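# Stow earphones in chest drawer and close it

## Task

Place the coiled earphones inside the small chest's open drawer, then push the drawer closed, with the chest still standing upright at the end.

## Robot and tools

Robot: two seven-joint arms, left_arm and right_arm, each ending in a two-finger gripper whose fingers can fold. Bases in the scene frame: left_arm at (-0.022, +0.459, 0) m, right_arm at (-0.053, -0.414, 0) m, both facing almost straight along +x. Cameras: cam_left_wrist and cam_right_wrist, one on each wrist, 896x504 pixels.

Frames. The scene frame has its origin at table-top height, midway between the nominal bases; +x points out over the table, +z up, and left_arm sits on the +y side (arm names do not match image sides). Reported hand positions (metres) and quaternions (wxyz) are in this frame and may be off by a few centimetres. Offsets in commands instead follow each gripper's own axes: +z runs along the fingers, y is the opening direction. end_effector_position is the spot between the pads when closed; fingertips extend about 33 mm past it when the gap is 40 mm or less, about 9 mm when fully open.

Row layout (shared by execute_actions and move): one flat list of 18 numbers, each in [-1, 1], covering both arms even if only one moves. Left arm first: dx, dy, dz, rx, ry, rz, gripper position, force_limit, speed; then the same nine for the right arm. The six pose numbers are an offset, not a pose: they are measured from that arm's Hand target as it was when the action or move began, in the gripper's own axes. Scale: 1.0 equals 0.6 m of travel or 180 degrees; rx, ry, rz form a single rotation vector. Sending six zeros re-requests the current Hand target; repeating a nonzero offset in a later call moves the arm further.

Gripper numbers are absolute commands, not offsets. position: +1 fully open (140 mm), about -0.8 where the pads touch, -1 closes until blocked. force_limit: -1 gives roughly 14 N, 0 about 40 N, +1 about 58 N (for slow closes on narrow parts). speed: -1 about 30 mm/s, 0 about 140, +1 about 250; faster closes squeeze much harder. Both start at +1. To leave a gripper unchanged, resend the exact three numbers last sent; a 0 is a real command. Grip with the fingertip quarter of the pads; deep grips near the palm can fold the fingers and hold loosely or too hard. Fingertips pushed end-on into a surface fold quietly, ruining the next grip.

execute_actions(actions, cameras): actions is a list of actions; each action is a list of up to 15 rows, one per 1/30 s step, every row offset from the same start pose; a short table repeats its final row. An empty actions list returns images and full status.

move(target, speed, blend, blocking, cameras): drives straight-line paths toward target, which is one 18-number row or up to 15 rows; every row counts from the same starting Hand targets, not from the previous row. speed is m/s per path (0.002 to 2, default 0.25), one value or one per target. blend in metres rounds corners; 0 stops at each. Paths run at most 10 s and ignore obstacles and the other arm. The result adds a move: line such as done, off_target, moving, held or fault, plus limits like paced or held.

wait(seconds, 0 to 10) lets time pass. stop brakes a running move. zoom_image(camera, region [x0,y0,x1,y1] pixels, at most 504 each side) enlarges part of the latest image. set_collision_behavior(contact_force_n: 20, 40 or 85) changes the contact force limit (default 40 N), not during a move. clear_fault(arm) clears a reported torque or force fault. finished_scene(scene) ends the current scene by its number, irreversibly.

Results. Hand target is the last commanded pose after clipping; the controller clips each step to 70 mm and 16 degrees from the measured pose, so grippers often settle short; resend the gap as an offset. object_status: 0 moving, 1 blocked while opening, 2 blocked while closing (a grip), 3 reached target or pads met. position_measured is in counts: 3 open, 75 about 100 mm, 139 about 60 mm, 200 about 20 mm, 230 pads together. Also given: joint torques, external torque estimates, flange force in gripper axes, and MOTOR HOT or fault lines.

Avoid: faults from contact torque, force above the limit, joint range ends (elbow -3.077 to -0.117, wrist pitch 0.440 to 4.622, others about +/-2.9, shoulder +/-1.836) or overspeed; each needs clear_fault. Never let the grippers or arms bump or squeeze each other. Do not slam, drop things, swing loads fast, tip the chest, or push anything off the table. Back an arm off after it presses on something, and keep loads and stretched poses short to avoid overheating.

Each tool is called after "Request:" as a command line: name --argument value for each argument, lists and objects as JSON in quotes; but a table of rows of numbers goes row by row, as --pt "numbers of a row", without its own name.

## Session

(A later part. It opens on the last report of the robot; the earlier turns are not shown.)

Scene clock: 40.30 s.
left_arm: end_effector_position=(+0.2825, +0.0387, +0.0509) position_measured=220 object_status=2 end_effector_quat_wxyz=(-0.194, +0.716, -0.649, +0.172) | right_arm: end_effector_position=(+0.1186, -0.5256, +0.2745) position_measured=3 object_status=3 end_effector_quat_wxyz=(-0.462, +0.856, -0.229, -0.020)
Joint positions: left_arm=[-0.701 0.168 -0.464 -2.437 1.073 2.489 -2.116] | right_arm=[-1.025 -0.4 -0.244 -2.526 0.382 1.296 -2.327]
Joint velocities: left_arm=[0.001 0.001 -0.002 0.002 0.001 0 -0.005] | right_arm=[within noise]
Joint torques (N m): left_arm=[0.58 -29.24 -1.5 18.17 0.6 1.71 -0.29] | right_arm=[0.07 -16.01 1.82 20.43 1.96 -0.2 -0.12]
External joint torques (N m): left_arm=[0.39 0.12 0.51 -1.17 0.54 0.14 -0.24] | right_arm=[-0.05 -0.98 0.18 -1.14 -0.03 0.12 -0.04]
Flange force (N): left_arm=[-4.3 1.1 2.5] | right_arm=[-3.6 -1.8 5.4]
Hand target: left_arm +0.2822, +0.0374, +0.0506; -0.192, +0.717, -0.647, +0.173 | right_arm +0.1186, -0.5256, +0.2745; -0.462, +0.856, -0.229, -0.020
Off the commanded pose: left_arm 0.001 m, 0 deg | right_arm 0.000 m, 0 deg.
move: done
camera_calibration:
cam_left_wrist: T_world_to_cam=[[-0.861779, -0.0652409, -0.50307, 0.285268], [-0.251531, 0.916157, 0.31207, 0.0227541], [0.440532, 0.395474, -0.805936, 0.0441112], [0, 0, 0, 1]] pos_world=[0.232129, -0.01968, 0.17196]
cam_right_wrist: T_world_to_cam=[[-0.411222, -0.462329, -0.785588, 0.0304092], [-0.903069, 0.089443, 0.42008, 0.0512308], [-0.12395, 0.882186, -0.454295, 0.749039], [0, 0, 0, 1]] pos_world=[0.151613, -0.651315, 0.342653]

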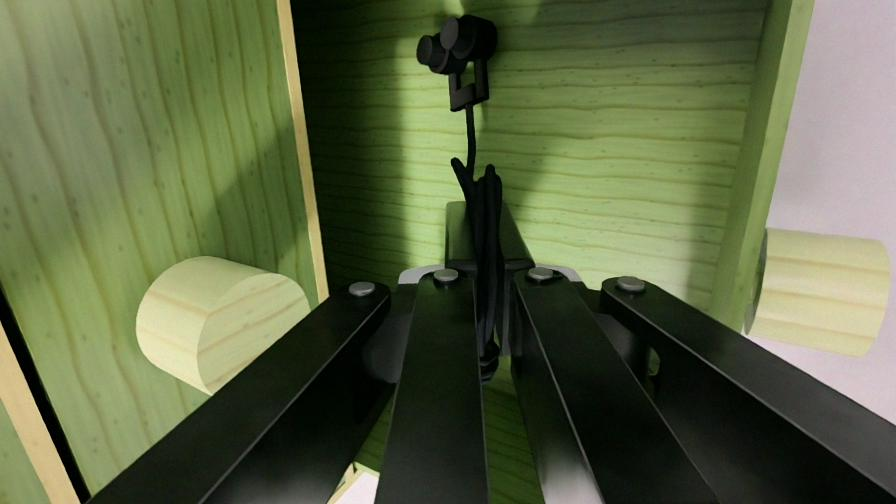

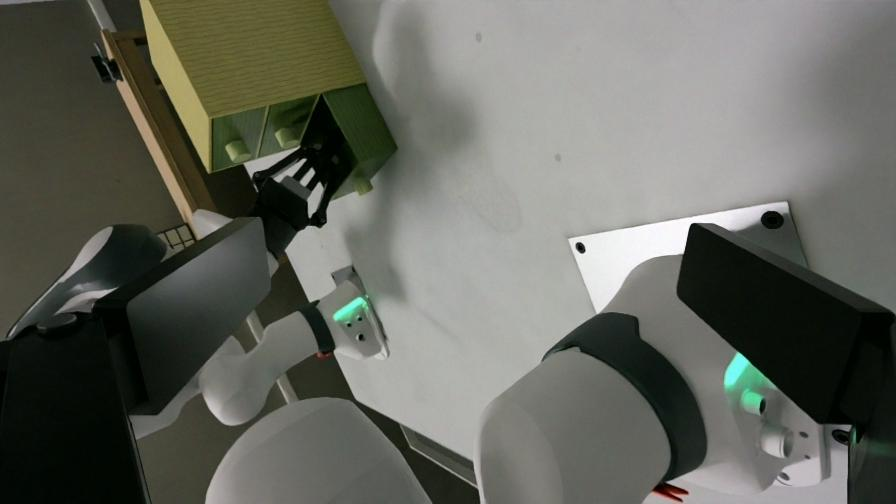

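Request:
move --target '[0, 0.00333, 0.00577, 0, 0, 0, -1, -0.5, -1, 0,0,0,0,0,0,1,1,1]' --speed 0.03 --cameras '["cam_left_wrist"]'

Scene clock: 41.57 s.
left_arm: end_effector_position=(+0.2826, +0.0387, +0.0469) position_measured=220 object_status=2 end_effector_quat_wxyz=(-0.194, +0.716, -0.649, +0.172) | right_arm: end_effector_position=(+0.1186, -0.5256, +0.2745) position_measured=3 object_status=3 end_effector_quat_wxyz=(-0.462, +0.856, -0.229, -0.020)
Joint positions: left_arm=[-0.701 0.179 -0.463 -2.435 1.088 2.489 -2.129] | right_arm=[-1.025 -0.4 -0.244 -2.526 0.382 1.296 -2.327]
Joint velocities: left_arm=[0.002 0.001 -0.001 0.001 0.003 0.002 -0.006] | right_arm=[within noise]
Joint torques (N m): left_arm=[0.54 -29.46 -1.53 18.05 0.5 1.68 -0.28] | right_arm=[0.02 -16 1.84 20.4 1.96 -0.21 -0.15]
External joint torques (N m): left_arm=[0.24 0.21 0.53 -1.2 0.44 0.13 -0.23] | right_arm=[-0.16 -0.94 0.13 -1.14 -0.03 0.12 -0.06]
Flange force (N): left_arm=[-4.0 1.2 2.3] | right_arm=[-3.6 -1.6 5.3]
Hand target: left_arm +0.2822, +0.0374, +0.0466; -0.192, +0.717, -0.647, +0.173 | right_arm +0.1186, -0.5256, +0.2745; -0.462, +0.856, -0.229, -0.020
Off the commanded pose: left_arm 0.001 m, 0 deg | right_arm 0.000 m, 0 deg.
move: done
camera_calibration:
cam_left_wrist: T_world_to_cam=[[-0.861782, -0.0652437, -0.503065, 0.283256], [-0.251491, 0.916194, 0.311996, 0.0240063], [0.440549, 0.395389, -0.805968, 0.0408871], [0, 0, 0, 1]] pos_world=[0.232129, -0.01968, 0.16796]
Images, in order (width x height): cam_left_wrist 896x504.

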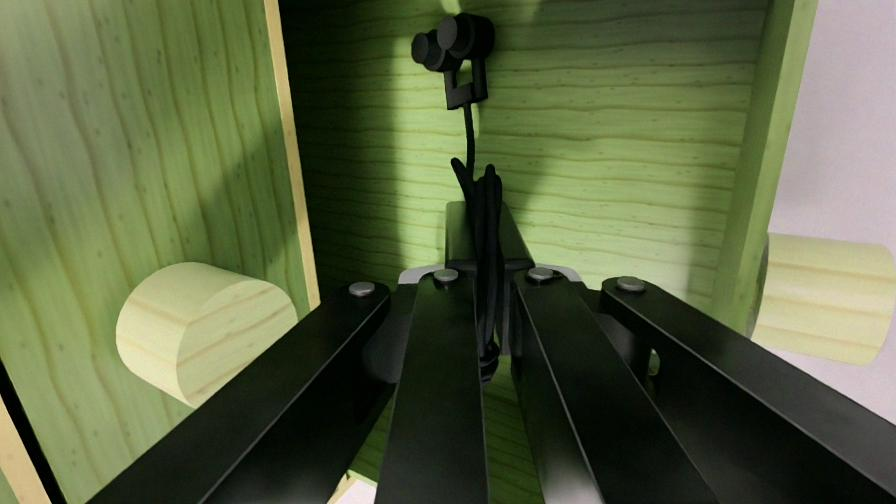

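Request:
move --target '[0, 0, 0, 0, 0, 0, -0.58, -0.5, -1, 0,0,0,0,0,0,1,1,1]' --speed 0.03 --cameras '["cam_left_wrist"]'

Scene clock: 43.93 s.
left_arm: end_effector_position=(+0.2826, +0.0387, +0.0469) position_measured=202 object_status=0 end_effector_quat_wxyz=(-0.194, +0.716, -0.648, +0.172) | right_arm: end_effector_position=(+0.1186, -0.5256, +0.2745) position_measured=3 object_status=3 end_effector_quat_wxyz=(-0.462, +0.856, -0.229, -0.020)
Joint positions: left_arm=[-0.701 0.179 -0.463 -2.435 1.088 2.49 -2.131] | right_arm=[-1.025 -0.4 -0.244 -2.526 0.382 1.296 -2.327]
Joint torques (N m): left_arm=[0.72 -29.47 -1.75 18.03 0.57 1.67 -0.28] | right_arm=[0.03 -16.03 1.83 20.43 1.95 -0.19 -0.11]
External joint torques (N m): left_arm=[0.35 0.26 0.26 -1.31 0.52 0.12 -0.23] | right_arm=[-0.09 -0.95 0.19 -1.13 -0.04 0.13 -0.03]
Flange force (N): left_arm=[-4.3 1.4 2.3] | right_arm=[-3.5 -1.7 5.4]
Hand target: left_arm +0.2822, +0.0374, +0.0466; -0.192, +0.717, -0.647, +0.173 | right_arm +0.1186, -0.5256, +0.2745; -0.462, +0.856, -0.229, -0.020
Off the commanded pose: left_arm 0.001 m, 0 deg | right_arm 0.000 m, 0 deg.
move: done
camera_calibration:
cam_left_wrist: T_world_to_cam=[[-0.861592, -0.0669636, -0.503164, 0.283331], [-0.252882, 0.916115, 0.3111, 0.0244679], [0.440124, 0.395283, -0.806252, 0.0410667], [0, 0, 0, 1]] pos_world=[0.232229, -0.0196755, 0.16806]
Images, in order (width x height): cam_left_wrist 896x504.

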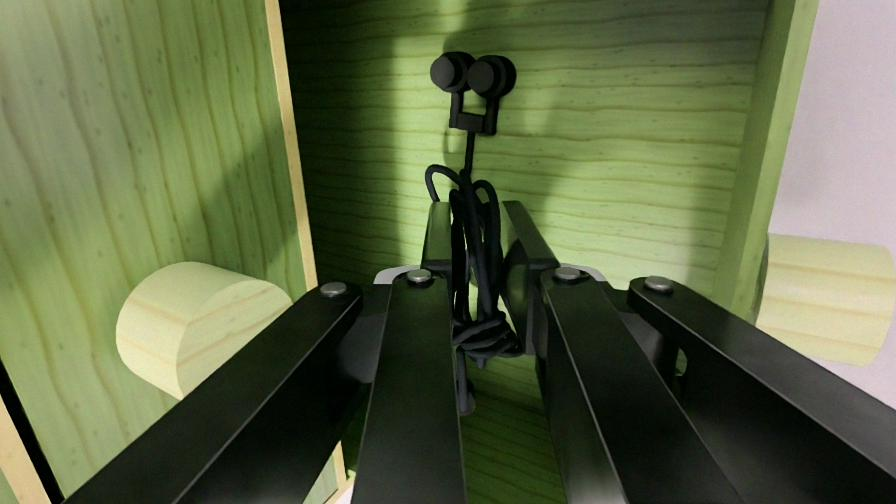

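Request:
move --target '[0, 0, -0.0667, 0, 0, 0, -0.58, -0.5, -1, 0,0,0,0,0,0,1,1,1]' --speed 0.05 --cameras '["cam_left_wrist"]'

Scene clock: 45.93 s.
left_arm: end_effector_position=(+0.2624, +0.0335, +0.0816) position_measured=202 object_status=3 end_effector_quat_wxyz=(-0.190, +0.719, -0.645, +0.176) | right_arm: end_effector_position=(+0.1186, -0.5256, +0.2745) position_measured=3 object_status=3 end_effector_quat_wxyz=(-0.462, +0.856, -0.229, -0.020)
Joint positions: left_arm=[-0.704 0.07 -0.515 -2.466 0.944 2.466 -2.053] | right_arm=[-1.025 -0.4 -0.244 -2.526 0.382 1.296 -2.327]
Joint velocities: left_arm=[0 0 0.001 0.001 -0.001 0 0.007] | right_arm=[within noise]
Joint torques (N m): left_arm=[0.73 -27.88 -1.05 18.41 -0.17 1.39 0.27] | right_arm=[0.02 -15.99 1.85 20.42 1.96 -0.19 -0.13]
External joint torques (N m): left_arm=[0.5 -1.19 -0.28 -2.01 -0.3 -0.3 0.32] | right_arm=[-0.13 -0.95 0.16 -1.17 -0.03 0.13 -0.04]
Flange force (N): left_arm=[-9.7 -1.5 -7.0] | right_arm=[-3.6 -1.6 5.5]
Hand target: left_arm +0.2623, +0.0354, +0.0812; -0.192, +0.717, -0.647, +0.173 | right_arm +0.1186, -0.5256, +0.2745; -0.462, +0.856, -0.229, -0.020
Off the commanded pose: left_arm 0.002 m, 0 deg | right_arm 0.000 m, 0 deg.
move: done
camera_calibration:
cam_left_wrist: T_world_to_cam=[[-0.860844, -0.0783833, -0.502795, 0.283269], [-0.258603, 0.918351, 0.299593, 0.0156374], [0.43826, 0.387927, -0.810827, 0.0809269], [0, 0, 0, 1]] pos_world=[0.212427, -0.0235508, 0.203359]
Images, in order (width x height): cam_left_wrist 896x504.

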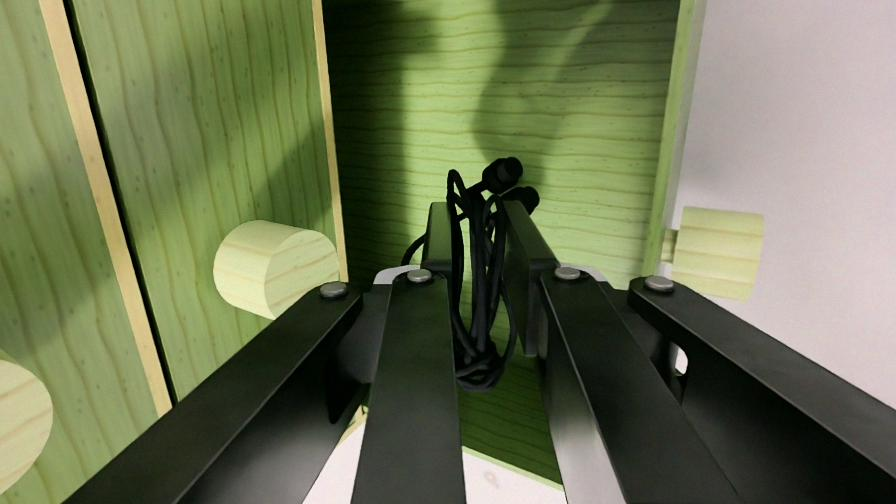

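Request:
zoom_image --camera "cam_left_wrist" --region '[370, 130, 620, 420]'

Scaled by 1.738 from the camera's 896x504 image, which has a finer 1280x720 frame.

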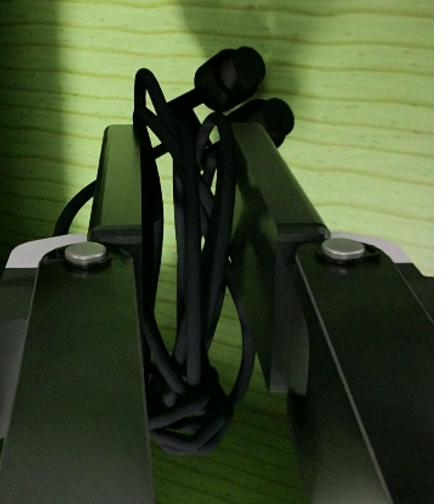

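Request:
move --target '[-0.0271, -0.0127, 0.06642, -0.0440, 0.11094, -0.00776, -0.58, -0.5, -1, 0,0,0,0,0,0,1,1,1]' --speed 0.12 --cameras '["cam_left_wrist", "cam_right_wrist"]'

Request:
zoom_image --camera "cam_right_wrist" --region '[250, 80, 410, 230]'

Scene clock: 53.53 s.
left_arm: end_effector_position=(+0.2875, +0.0548, +0.0509) position_measured=202 object_status=3 end_effector_quat_wxyz=(-0.029, +0.694, -0.675, +0.248) | right_arm: end_effector_position=(+0.1186, -0.5256, +0.2745) position_measured=3 object_status=3 end_effector_quat_wxyz=(-0.462, +0.856, -0.229, -0.020)
Joint positions: left_arm=[-0.52 0.087 -0.312 -2.571 1.728 3.055 -2.514] | right_arm=[-1.025 -0.4 -0.244 -2.526 0.382 1.296 -2.327]
Joint velocities: left_arm=[0.001 0 0 0.001 0 0 -0.005] | right_arm=[within noise]
Joint torques (N m): left_arm=[0.97 -25.72 -1.08 16.4 -0.61 2.06 -0.35] | right_arm=[0.04 -15.95 1.84 20.46 1.97 -0.2 -0.15]
External joint torques (N m): left_arm=[0.73 0.27 -0.4 -1.07 0.58 0.14 -0.32] | right_arm=[-0.15 -1.03 0.12 -1.02 -0.02 0.13 -0.06]
Flange force (N): left_arm=[0.0 0.0 0.0] | right_arm=[-3.7 -1.7 5.1]
Hand target: left_arm +0.2870, +0.0543, +0.0505; -0.025, +0.696, -0.672, +0.253 | right_arm +0.1186, -0.5256, +0.2745; -0.462, +0.856, -0.229, -0.020
Off the commanded pose: left_arm 0.001 m, 1 deg | right_arm 0.000 m, 0 deg.
move: done
camera_calibration:
cam_left_wrist: T_world_to_cam=[[-0.921268, -0.071034, -0.382386, 0.30192], [-0.0857568, 0.996083, 0.0215733, -0.02792], [0.379355, 0.052667, -0.923751, 0.0779149], [0, 0, 0, 1]] pos_world=[0.246197, 0.0451537, 0.188026]
cam_right_wrist: T_world_to_cam=[[-0.411222, -0.462329, -0.785588, 0.0304092], [-0.903069, 0.089443, 0.42008, 0.0512308], [-0.12395, 0.882186, -0.454295, 0.749039], [0, 0, 0, 1]] pos_world=[0.151613, -0.651315, 0.342653]

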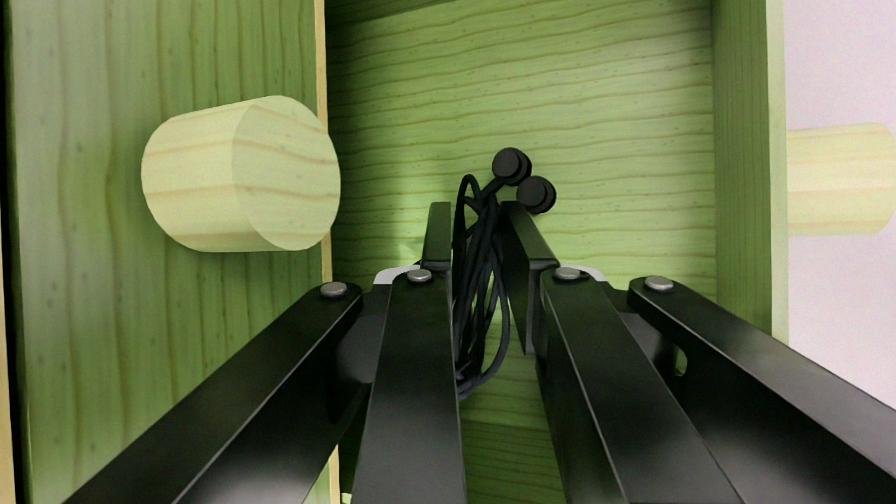

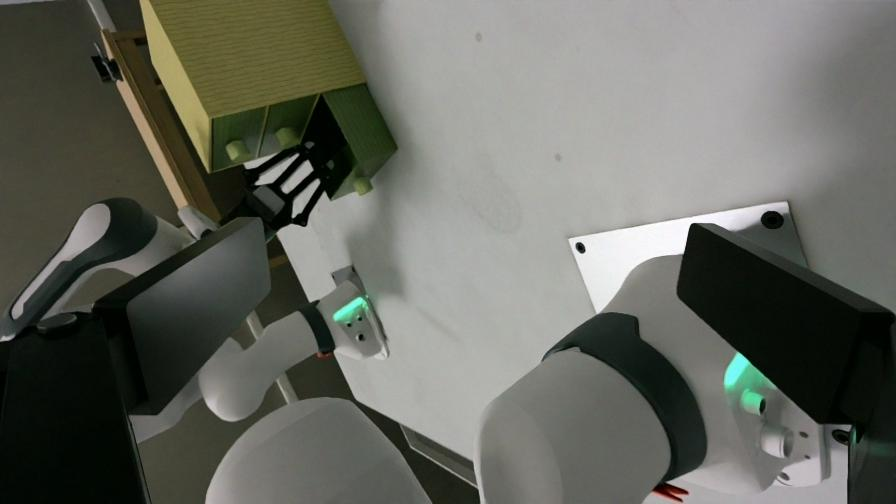

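Scaled by 3.150 from the camera's 896x504 image, which has a finer 1280x720 frame.

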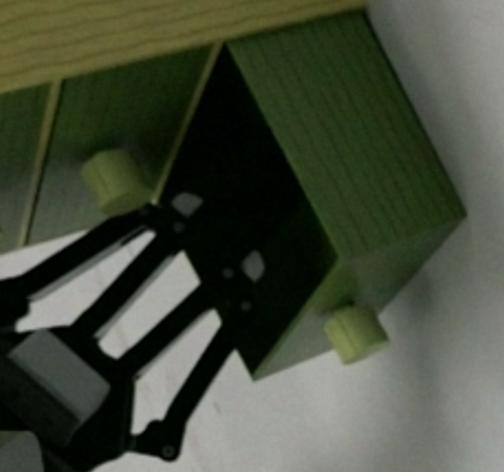

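Request:
move --target '[0, 0, 0, 0, 0, 0, -0.42, -0.5, -1, 0,0,0,0,0,0,1,1,1]' --speed 0.03 --cameras '["cam_left_wrist"]'

Request:
zoom_image --camera "cam_left_wrist" --region '[370, 130, 620, 420]'

Scene clock: 54.50 s.
left_arm: end_effector_position=(+0.2875, +0.0547, +0.0509) position_measured=182 object_status=0 end_effector_quat_wxyz=(-0.028, +0.695, -0.675, +0.248) | right_arm: end_effector_position=(+0.1186, -0.5256, +0.2745) position_measured=3 object_status=3 end_effector_quat_wxyz=(-0.462, +0.856, -0.229, -0.020)
Joint positions: left_arm=[-0.52 0.087 -0.312 -2.571 1.728 3.055 -2.515] | right_arm=[-1.025 -0.4 -0.244 -2.526 0.382 1.296 -2.327]
Joint torques (N m): left_arm=[0.56 -25.74 -0.61 16.23 -0.99 2.07 -0.25] | right_arm=[0.02 -15.98 1.81 20.44 1.96 -0.2 -0.13]
External joint torques (N m): left_arm=[0.46 0.2 0.2 -1.2 0.2 0.13 -0.22] | right_arm=[-0.18 -0.98 0.1 -1.06 -0.03 0.13 -0.04]
Flange force (N): left_arm=[0.0 0.0 0.0] | right_arm=[-3.6 -1.6 5.1]
Hand target: left_arm +0.2870, +0.0542, +0.0506; -0.026, +0.696, -0.673, +0.248 (not the last commanded pose) | right_arm +0.1186, -0.5256, +0.2745; -0.462, +0.856, -0.229, -0.020
Off the commanded pose: left_arm 0.001 m, 1 deg | right_arm 0.000 m, 0 deg.
move: done
camera_calibration:
cam_left_wrist: T_world_to_cam=[[-0.921352, -0.072077, -0.381989, 0.301913], [-0.0867123, 0.996008, 0.0212135, -0.0276165], [0.378934, 0.0526682, -0.923924, 0.0780497], [0, 0, 0, 1]] pos_world=[0.246198, 0.0451565, 0.188025]
Images, in order (width x height): cam_left_wrist 896x504.

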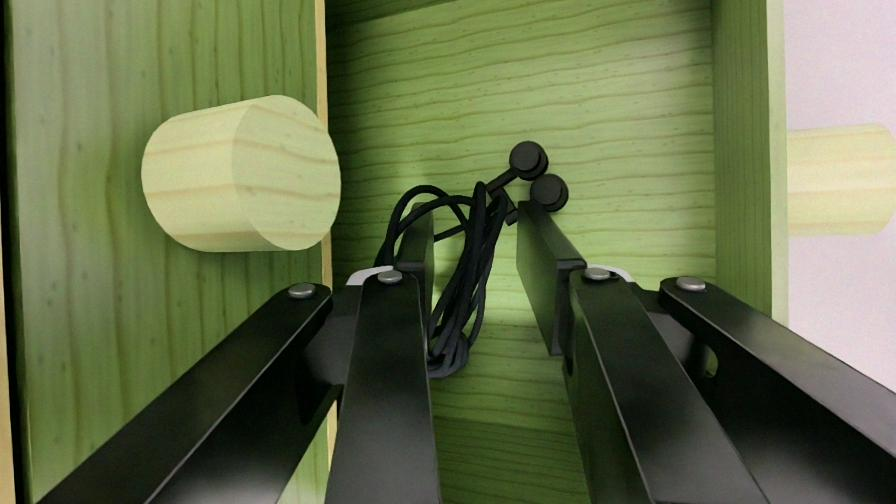

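Scaled by 1.738 from the camera's 896x504 image, which has a finer 1280x720 frame.

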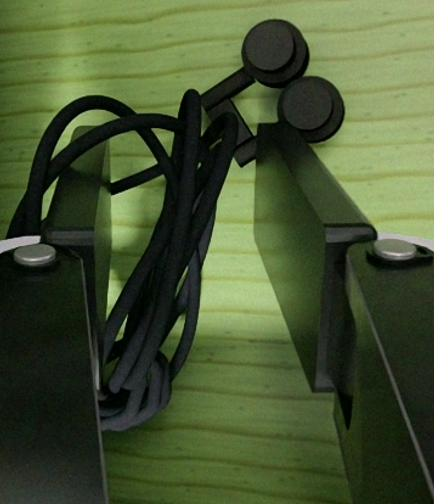

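Request:
move --target '[0, 0, -0.0833, 0, 0, 0, -0.42, -0.5, -1, 0,0,0,0,0,0,1,1,1]' --speed 0.06 --cameras '["cam_left_wrist"]'

Request:
zoom_image --camera "cam_left_wrist" --region '[330, 80, 680, 430]'

Scene clock: 57.17 s.
left_arm: end_effector_position=(+0.2689, +0.0692, +0.0941) position_measured=182 object_status=3 end_effector_quat_wxyz=(-0.025, +0.697, -0.668, +0.258) | right_arm: end_effector_position=(+0.1186, -0.5256, +0.2745) position_measured=3 object_status=3 end_effector_quat_wxyz=(-0.462, +0.856, -0.229, -0.020)
Joint positions: left_arm=[-0.545 -0.13 -0.292 -2.739 1.371 3.112 -2.204] | right_arm=[-1.025 -0.4 -0.244 -2.526 0.382 1.296 -2.327]
Joint velocities: left_arm=[-0.001 0 0 0 0.001 0.001 0.006] | right_arm=[within noise]
Joint torques (N m): left_arm=[0.16 -21.44 1.74 16.89 -1.53 2.29 0.31] | right_arm=[0.01 -16.02 1.87 20.46 1.96 -0.19 -0.11]
External joint torques (N m): left_arm=[0 -1.2 0.4 -1.92 -0.27 -0.07 0.34] | right_arm=[-0.15 -1.03 0.19 -1.08 -0.03 0.13 -0.03]
Flange force (N): left_arm=[0.0 0.0 0.0] | right_arm=[-3.7 -1.9 5.3]
Hand target: left_arm +0.2680, +0.0691, +0.0944; -0.026, +0.696, -0.673, +0.248 | right_arm +0.1186, -0.5256, +0.2745; -0.462, +0.856, -0.229, -0.020
Off the commanded pose: left_arm 0.001 m, 1 deg | right_arm 0.000 m, 0 deg.
move: done
camera_calibration:
cam_left_wrist: T_world_to_cam=[[-0.916838, -0.0890589, -0.389199, 0.303031], [-0.0960929, 0.995371, -0.00140023, -0.0398237], [0.387523, 0.0361155, -0.921153, 0.122856], [0, 0, 0, 1]] pos_world=[0.226394, 0.06219, 0.231053]
Images, in order (width x height): cam_left_wrist 896x504.

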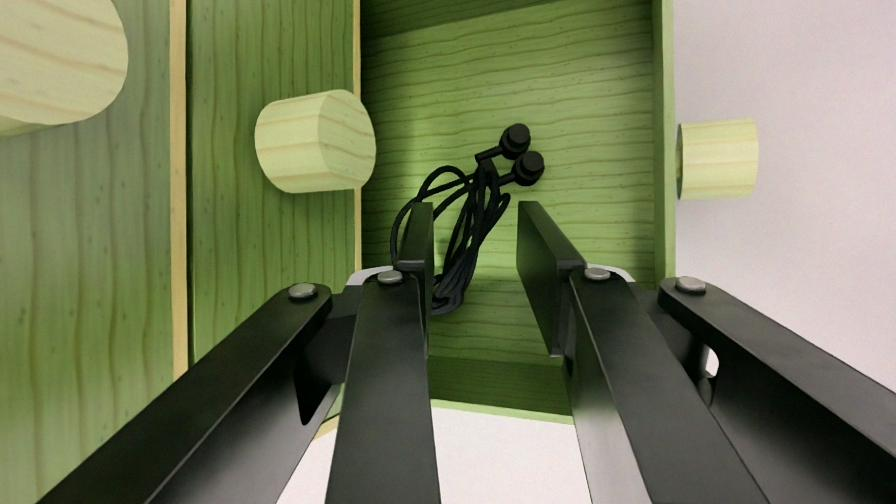

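Scaled by 1.440 from the camera's 896x504 image, which has a finer 1280x720 frame.

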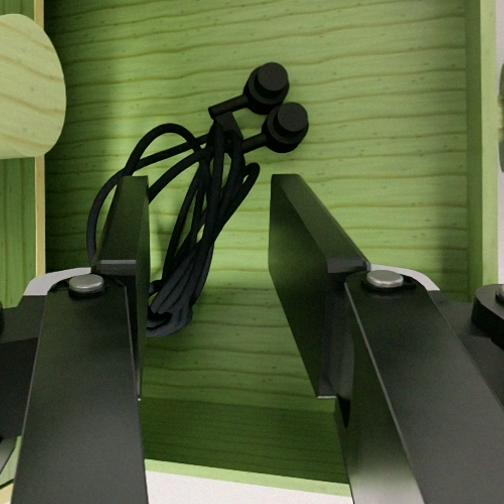

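Request:
move --target '[0, 0, -0.1333, 0, 0, 0, -0.42, -0.5, -1, 0,0,0,0,0,0,1,1,1]' --speed 0.15 --cameras '["cam_left_wrist", "cam_right_wrist"]'

Request:
zoom_image --camera "cam_left_wrist" --region '[330, 30, 680, 380]'

Request:
zoom_image --camera "cam_right_wrist" --region '[250, 80, 410, 230]'

Scene clock: 59.90 s.
left_arm: end_effector_position=(+0.2371, +0.0927, +0.1638) position_measured=182 object_status=3 end_effector_quat_wxyz=(-0.024, +0.700, -0.670, +0.248) | right_arm: end_effector_position=(+0.1186, -0.5256, +0.2745) position_measured=3 object_status=3 end_effector_quat_wxyz=(-0.462, +0.856, -0.229, -0.020)
Joint positions: left_arm=[-1.241 -0.514 0.286 -2.904 0.843 2.796 -1.7] | right_arm=[-1.025 -0.4 -0.244 -2.526 0.382 1.296 -2.327]
Joint velocities: left_arm=[-0.001 -0.001 0 0 0.001 -0.001 0.006] | right_arm=[within noise]
Joint torques (N m): left_arm=[0.09 -12.88 -2.2 21.18 -0.08 2.69 0.35] | right_arm=[0 -15.99 1.81 20.4 1.95 -0.19 -0.15]
External joint torques (N m): left_arm=[0 -1.18 0.33 -1.23 0.12 -0.32 0.38] | right_arm=[-0.08 -1 0.22 -1.14 -0.03 0.12 -0.07]
Flange force (N): left_arm=[-6.2 -0.2 -8.8] | right_arm=[-3.6 -1.8 5.5]
Hand target: left_arm +0.2376, +0.0928, +0.1645; -0.026, +0.696, -0.673, +0.248 | right_arm +0.1186, -0.5256, +0.2745; -0.462, +0.856, -0.229, -0.020
Off the commanded pose: left_arm 0.001 m, 1 deg | right_arm 0.000 m, 0 deg.
move: done
camera_calibration:
cam_left_wrist: T_world_to_cam=[[-0.923367, -0.0850063, -0.374389, 0.301701], [-0.0973488, 0.99515, 0.0141421, -0.0684745], [0.371371, 0.0495047, -0.927164, 0.201994], [0, 0, 0, 1]] pos_world=[0.1969, 0.0837892, 0.301204]
cam_right_wrist: T_world_to_cam=[[-0.411222, -0.462329, -0.785588, 0.0304092], [-0.903069, 0.089443, 0.42008, 0.0512308], [-0.12395, 0.882186, -0.454295, 0.749039], [0, 0, 0, 1]] pos_world=[0.151613, -0.651315, 0.342653]

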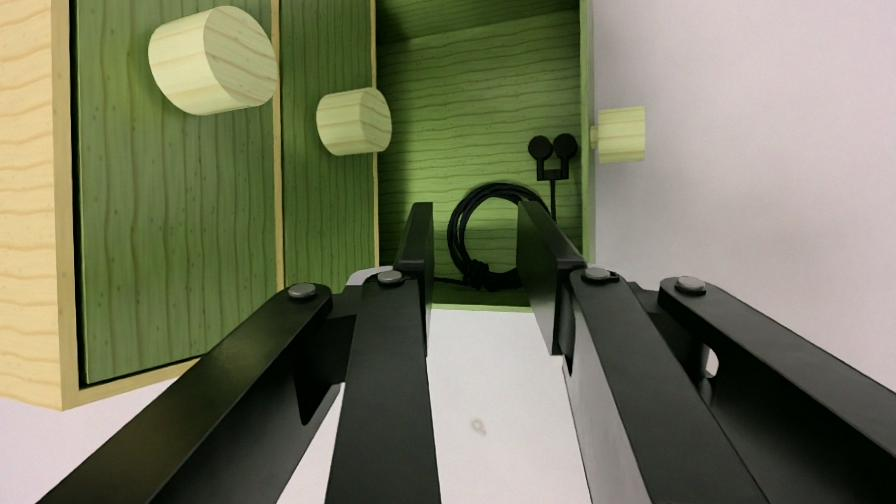

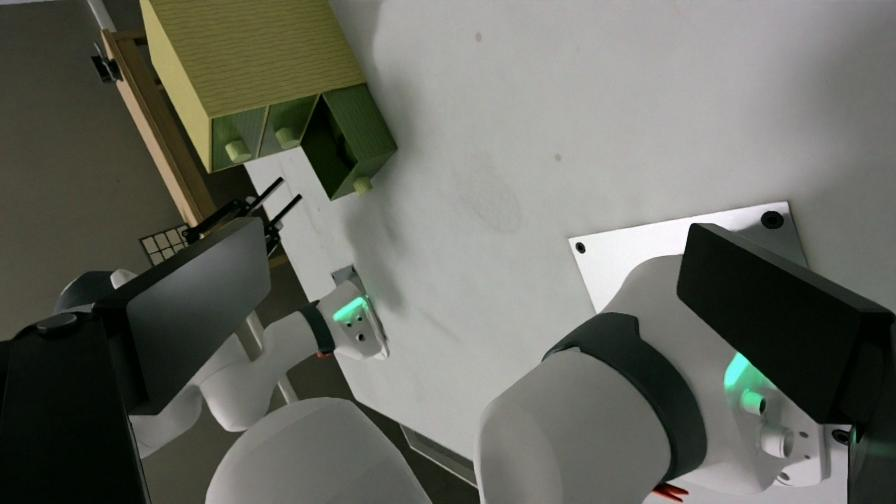

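Scaled by 1.440 from the camera's 896x504 image, which has a finer 1280x720 frame.

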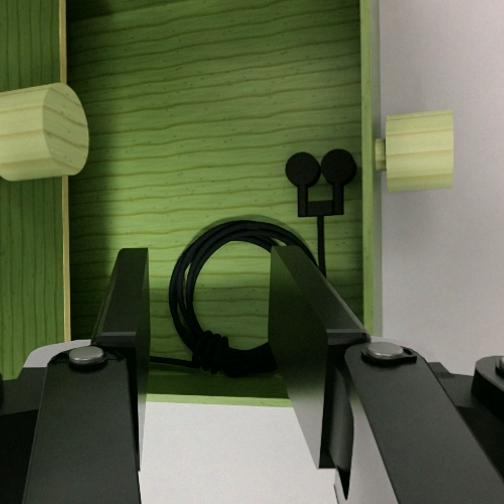

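Scaled by 3.150 from the camera's 896x504 image, which has a finer 1280x720 frame.

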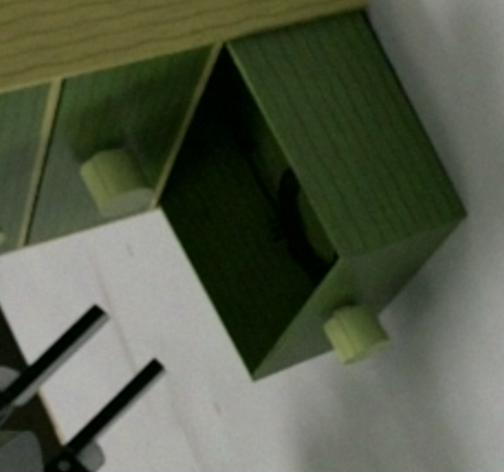

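Request:
move --pt "0.07175 0.12817 -0.00115 -0.0353 -0.0685 0.2976 -1 -0.5 0 0 0 0 0 0 0 1 1 1" --pt "0.07193 0.21662 0.1161 -0.05888 -0.11417 0.49600 -1 -0.5 0 0 0 0 0 0 0 1 1 1" --speed '[0.4, 0.3]' --blend '[0.03, 0]' --cameras '["cam_left_wrist", "cam_right_wrist"]'

Scene clock: 66.90 s.
left_arm: end_effector_position=(+0.1420, +0.0183, +0.0690) position_measured=233 object_status=3 end_effector_quat_wxyz=(+0.241, -0.057, +0.969, +0.012) | right_arm: end_effector_position=(+0.1186, -0.5256, +0.2745) position_measured=3 object_status=3 end_effector_quat_wxyz=(-0.462, +0.856, -0.229, -0.020)
Joint positions: left_arm=[-1.851 0.055 0.367 -2.495 0.744 2.412 -0.584] | right_arm=[-1.025 -0.4 -0.244 -2.526 0.382 1.296 -2.327]
Joint velocities: left_arm=[-0.002 0 0 0.002 -0.001 -0.001 0.005] | right_arm=[within noise]
Joint torques (N m): left_arm=[0.86 -27.03 0.9 18.7 -0.09 1.47 0.38] | right_arm=[0.03 -15.98 1.83 20.42 1.96 -0.2 -0.11]
External joint torques (N m): left_arm=[0.61 0.43 0.08 -1.15 -0.3 -0.2 0.39] | right_arm=[-0.12 -0.99 0.16 -1.06 -0.02 0.13 -0.03]
Flange force (N): left_arm=[-0.9 1.3 0.5] | right_arm=[-3.5 -1.8 5.2]
Hand target: left_arm +0.1427, +0.0190, +0.0687; +0.241, -0.055, +0.969, +0.014 | right_arm +0.1186, -0.5256, +0.2745; -0.462, +0.856, -0.229, -0.020
Off the commanded pose: left_arm 0.001 m, 0 deg | right_arm 0.000 m, 0 deg.
move: done
camera_calibration:
cam_left_wrist: T_world_to_cam=[[-0.0995694, 0.99503, 0.000544623, 0.00954757], [0.663476, 0.065984, 0.745282, -0.14377], [0.741542, 0.0745686, -0.666749, 0.0822521], [0, 0, 0, 1]] pos_world=[0.0353453, -0.00614703, 0.161986]
cam_right_wrist: T_world_to_cam=[[-0.411222, -0.462329, -0.785588, 0.0304092], [-0.903069, 0.089443, 0.42008, 0.0512308], [-0.12395, 0.882186, -0.454295, 0.749039], [0, 0, 0, 1]] pos_world=[0.151613, -0.651315, 0.342653]

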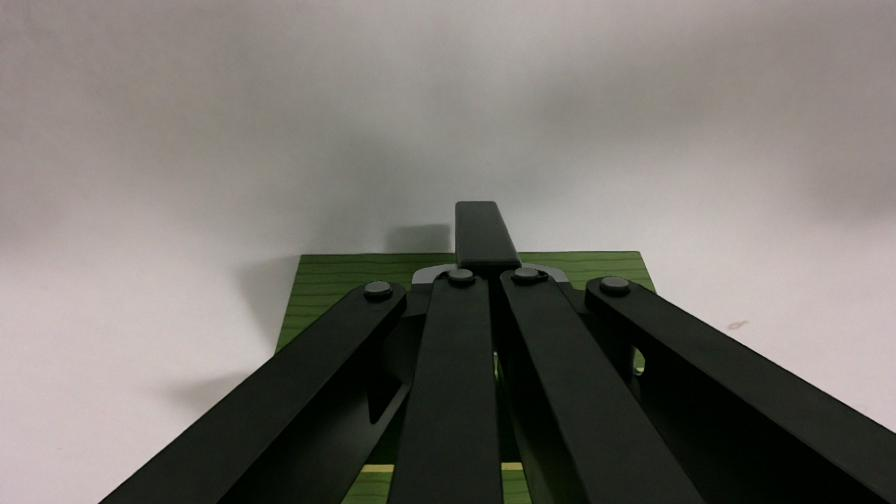

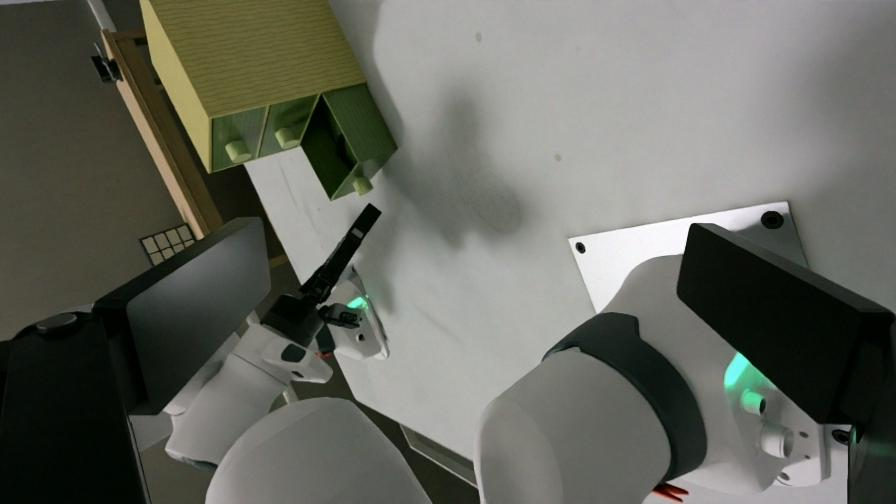

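Request:
zoom_image --camera "cam_right_wrist" --region '[290, 110, 430, 260]'

Request:
zoom_image --camera "cam_left_wrist" --region '[260, 180, 680, 504]'

Scaled by 3.360 from the camera's 896x504 image, which has a finer 1280x720 frame.

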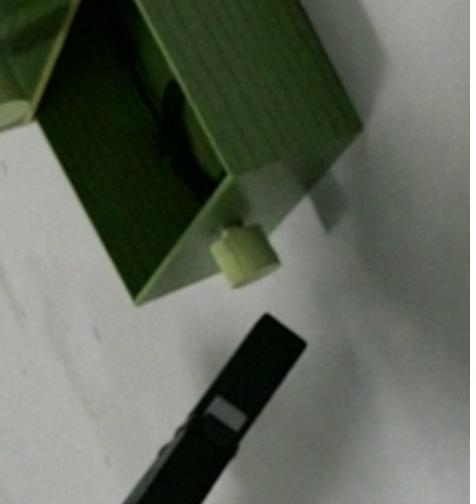

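Scaled by 1.200 from the camera's 896x504 image, which has a finer 1280x720 frame.

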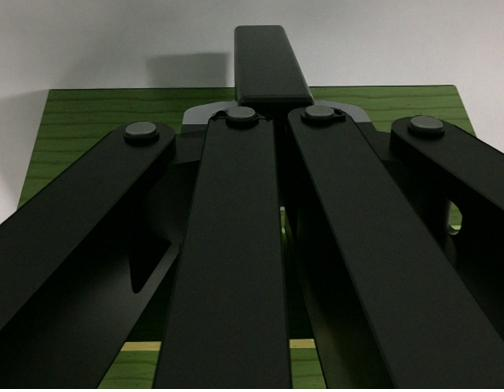

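Request:
move --pt "-0.04102 0 0.02937 0 0 0 -1 -0.5 0 0 0 0 0 0 0 1 1 1" --pt "-0.16612 0 0.09587 0 0 0 -1 -0.5 0 0 0 0 0 0 0 1 1 1" --speed '[0.06, 0.08]' --blend '[0.01, 0]' --cameras '["cam_left_wrist", "cam_right_wrist"]'

Request:
zoom_image --camera "cam_right_wrist" --region '[250, 70, 410, 220]'

Scene clock: 70.67 s.
left_arm: end_effector_position=(+0.2565, +0.0332, +0.0648) position_measured=233 object_status=3 end_effector_quat_wxyz=(+0.242, -0.060, +0.968, +0.014) | right_arm: end_effector_position=(+0.1186, -0.5256, +0.2745) position_measured=3 object_status=3 end_effector_quat_wxyz=(-0.462, +0.856, -0.229, -0.020)
Joint positions: left_arm=[-1.702 0.109 0.489 -2.469 0.813 2.549 -0.414] | right_arm=[-1.025 -0.4 -0.244 -2.526 0.382 1.296 -2.327]
Joint velocities: left_arm=[0 0 0 -0.001 0 0.001 0.006] | right_arm=[within noise]
Joint torques (N m): left_arm=[1.22 -27.21 1.61 18.66 0.03 2 0.32] | right_arm=[0.02 -15.99 1.86 20.43 1.96 -0.2 -0.13]
External joint torques (N m): left_arm=[0.91 0.44 -0.16 -1.05 0.11 0.19 0.33] | right_arm=[-0.11 -0.95 0.2 -1.15 -0.03 0.12 -0.04]
Flange force (N): left_arm=[-0.7 1.7 1.9] | right_arm=[-3.5 -1.7 5.4]
Hand target: left_arm +0.2570, +0.0322, +0.0647; +0.241, -0.055, +0.969, +0.014 | right_arm +0.1186, -0.5256, +0.2745; -0.462, +0.856, -0.229, -0.020
Off the commanded pose: left_arm 0.001 m, 1 deg | right_arm 0.000 m, 0 deg.
move: done
camera_calibration:
cam_left_wrist: T_world_to_cam=[[-0.105497, 0.994409, 0.00455101, 0.00739701], [0.662999, 0.0669251, 0.745623, -0.217576], [0.74115, 0.0816782, -0.666352, -0.00678454], [0, 0, 0, 1]] pos_world=[0.150061, 0.00775977, 0.157675]
cam_right_wrist: T_world_to_cam=[[-0.411222, -0.462329, -0.785588, 0.0304092], [-0.903069, 0.089443, 0.42008, 0.0512308], [-0.12395, 0.882186, -0.454295, 0.749039], [0, 0, 0, 1]] pos_world=[0.151613, -0.651315, 0.342653]

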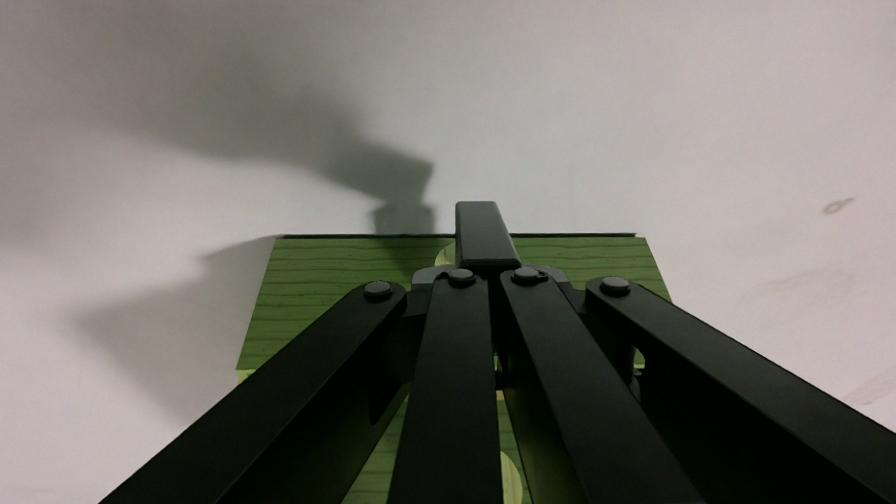

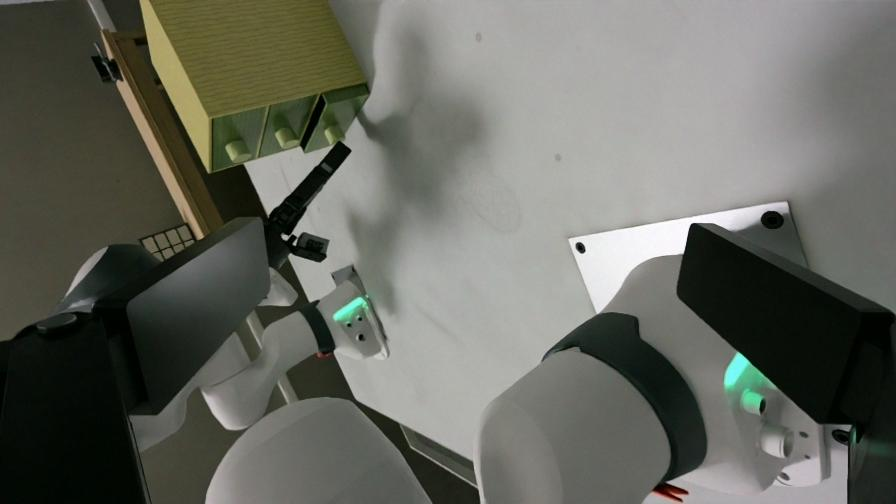

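Scaled by 3.150 from the camera's 896x504 image, which has a finer 1280x720 frame.

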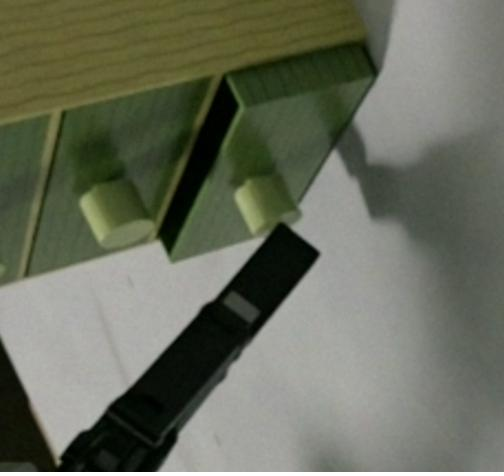

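Request:
move --target '[-0.01766, 0, 0.00939, 0, 0, 0, -1, -0.5, 0, 0,0,0,0,0,0,1,1,1]' --speed 0.05 --cameras '["cam_right_wrist"]'

Request:
zoom_image --camera "cam_right_wrist" --region '[250, 70, 410, 220]'

Scene clock: 71.97 s.
left_arm: end_effector_position=(+0.2677, +0.0341, +0.0647) position_measured=233 object_status=3 end_effector_quat_wxyz=(+0.241, -0.059, +0.969, +0.014) | right_arm: end_effector_position=(+0.1186, -0.5256, +0.2745) position_measured=3 object_status=3 end_effector_quat_wxyz=(-0.462, +0.856, -0.229, -0.020)
Joint positions: left_arm=[-1.686 0.118 0.498 -2.461 0.813 2.564 -0.392] | right_arm=[-1.025 -0.4 -0.244 -2.526 0.382 1.296 -2.327]
Joint velocities: left_arm=[-0.001 0.001 0 0 -0.002 0 0.005] | right_arm=[within noise]
Joint torques (N m): left_arm=[1.3 -27.33 2.33 18.76 0.14 2 0.38] | right_arm=[0.05 -15.95 1.8 20.46 1.96 -0.19 -0.13]
External joint torques (N m): left_arm=[0.91 0.59 0.31 -1.08 0.25 0.16 0.4] | right_arm=[-0.1 -1 0.13 -1.02 -0.03 0.14 -0.05]
Flange force (N): left_arm=[-1.1 2.1 2.5] | right_arm=[-3.5 -1.7 5.1]
Hand target: left_arm +0.2689, +0.0335, +0.0647; +0.241, -0.055, +0.969, +0.014 | right_arm +0.1186, -0.5256, +0.2745; -0.462, +0.856, -0.229, -0.020
Off the commanded pose: left_arm 0.001 m, 0 deg | right_arm 0.000 m, 0 deg.
move: done
camera_calibration:
cam_right_wrist: T_world_to_cam=[[-0.411222, -0.462329, -0.785588, 0.0304092], [-0.903069, 0.089443, 0.42008, 0.0512308], [-0.12395, 0.882186, -0.454295, 0.749039], [0, 0, 0, 1]] pos_world=[0.151613, -0.651315, 0.342653]
Images, in order (width x height): cam_right_wrist 896x504.

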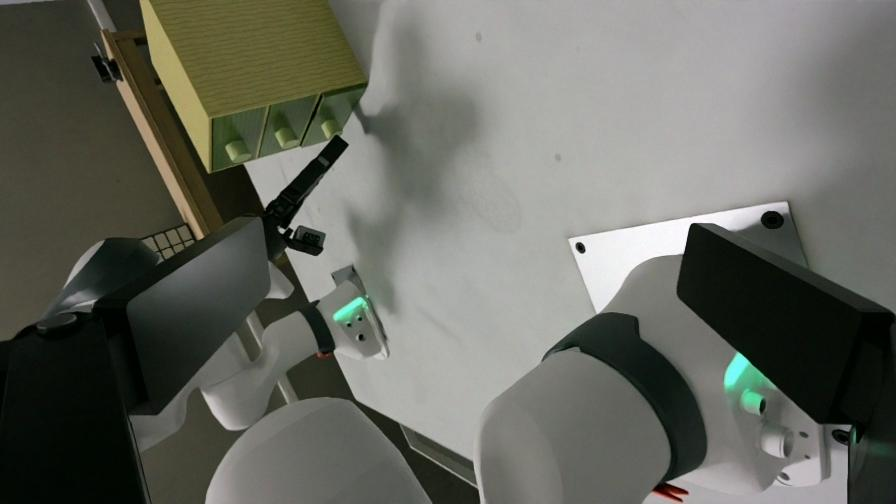

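Scaled by 3.150 from the camera's 896x504 image, which has a finer 1280x720 frame.

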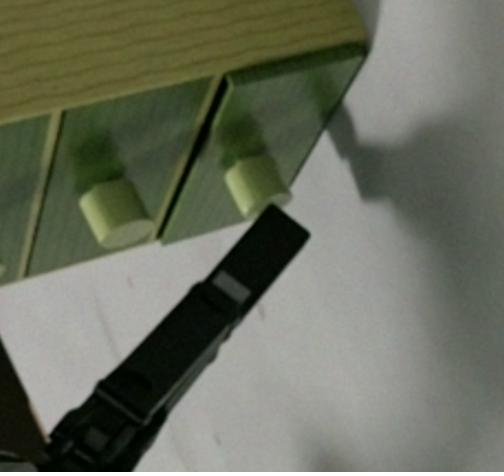

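Request:
move --target '[-0.00515, 0, 0.00274, 0, 0, 0, -1, -0.5, 0, 0,0,0,0,0,0,1,1,1]' --speed 0.04 --cameras '["cam_right_wrist"]'

Request:
zoom_image --camera "cam_right_wrist" --region '[250, 70, 410, 220]'

Scene clock: 72.83 s.
left_arm: end_effector_position=(+0.2710, +0.0344, +0.0647) position_measured=233 object_status=3 end_effector_quat_wxyz=(+0.241, -0.059, +0.969, +0.014) | right_arm: end_effector_position=(+0.1186, -0.5256, +0.2745) position_measured=3 object_status=3 end_effector_quat_wxyz=(-0.462, +0.856, -0.229, -0.020)
Joint positions: left_arm=[-1.681 0.121 0.501 -2.459 0.813 2.568 -0.385] | right_arm=[-1.025 -0.4 -0.244 -2.526 0.382 1.296 -2.327]
Joint velocities: left_arm=[0.004 0.001 -0.001 -0.001 -0.001 0.003 0.005] | right_arm=[within noise]
Joint torques (N m): left_arm=[1.52 -27.36 2.58 18.74 0.1 1.96 0.27] | right_arm=[0.05 -15.97 1.86 20.44 1.95 -0.2 -0.11]
External joint torques (N m): left_arm=[1.32 0.62 0.71 -1.1 0.21 0.09 0.29] | right_arm=[-0.1 -1 0.18 -1.11 -0.03 0.12 -0.03]
Flange force (N): left_arm=[-1.5 2.4 3.0] | right_arm=[-3.6 -1.8 5.3]
Hand target: left_arm +0.2724, +0.0339, +0.0647; +0.241, -0.055, +0.969, +0.014 | right_arm +0.1186, -0.5256, +0.2745; -0.462, +0.856, -0.229, -0.020
Off the commanded pose: left_arm 0.001 m, 0 deg | right_arm 0.000 m, 0 deg.
move: done
camera_calibration:
cam_right_wrist: T_world_to_cam=[[-0.411222, -0.462329, -0.785588, 0.0304092], [-0.903069, 0.089443, 0.42008, 0.0512308], [-0.12395, 0.882186, -0.454295, 0.749039], [0, 0, 0, 1]] pos_world=[0.151613, -0.651315, 0.342653]
Images, in order (width x height): cam_right_wrist 896x504.

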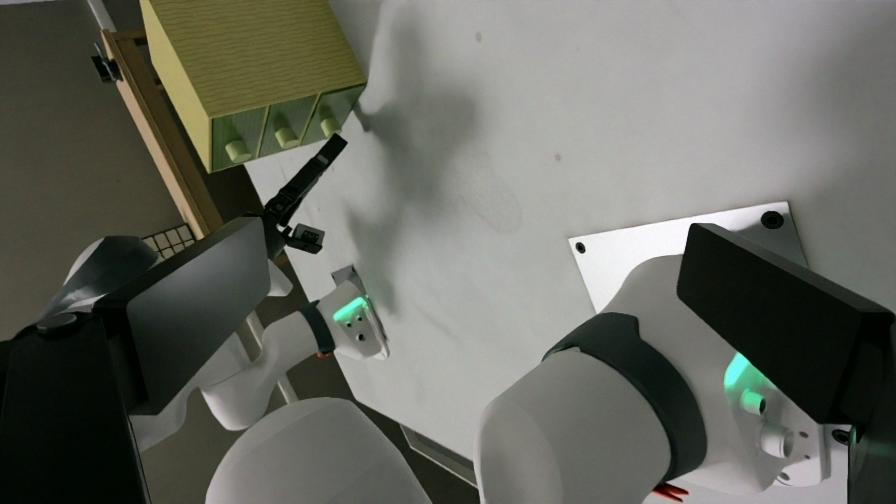

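Scaled by 3.150 from the camera's 896x504 image, which has a finer 1280x720 frame.

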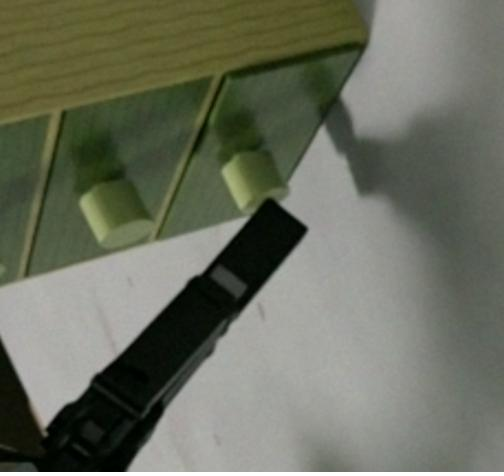

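Request:
move --target '[-0.0036, 0, 0.00191, 0, 0, 0, -1, -0.5, 0, 0,0,0,0,0,0,1,1,1]' --speed 0.03

Scene clock: 73.73 s.
left_arm: end_effector_position=(+0.2733, +0.0345, +0.0647) position_measured=233 object_status=3 end_effector_quat_wxyz=(+0.241, -0.059, +0.969, +0.014) | right_arm: end_effector_position=(+0.1186, -0.5256, +0.2745) position_measured=3 object_status=3 end_effector_quat_wxyz=(-0.462, +0.856, -0.229, -0.020)
Joint positions: left_arm=[-1.677 0.123 0.502 -2.457 0.813 2.571 -0.38] | right_arm=[-1.025 -0.4 -0.244 -2.526 0.382 1.296 -2.327]
Joint torques (N m): left_arm=[1.64 -27.35 2.68 18.69 0.06 1.96 0.26] | right_arm=[0.08 -16.02 1.82 20.43 1.95 -0.2 -0.13]
External joint torques (N m): left_arm=[1.28 0.53 0.62 -1.01 0.18 0.13 0.27] | right_arm=[-0.07 -1.13 0.14 -1.04 -0.03 0.12 -0.04]
Flange force (N): left_arm=[-1.5 2.3 2.8] | right_arm=[-3.9 -2.1 5.3]
Hand target: left_arm +0.2748, +0.0342, +0.0647; +0.241, -0.055, +0.969, +0.014 | right_arm +0.1186, -0.5256, +0.2745; -0.462, +0.856, -0.229, -0.020
Off the commanded pose: left_arm 0.001 m, 0 deg | right_arm 0.000 m, 0 deg.
move: done


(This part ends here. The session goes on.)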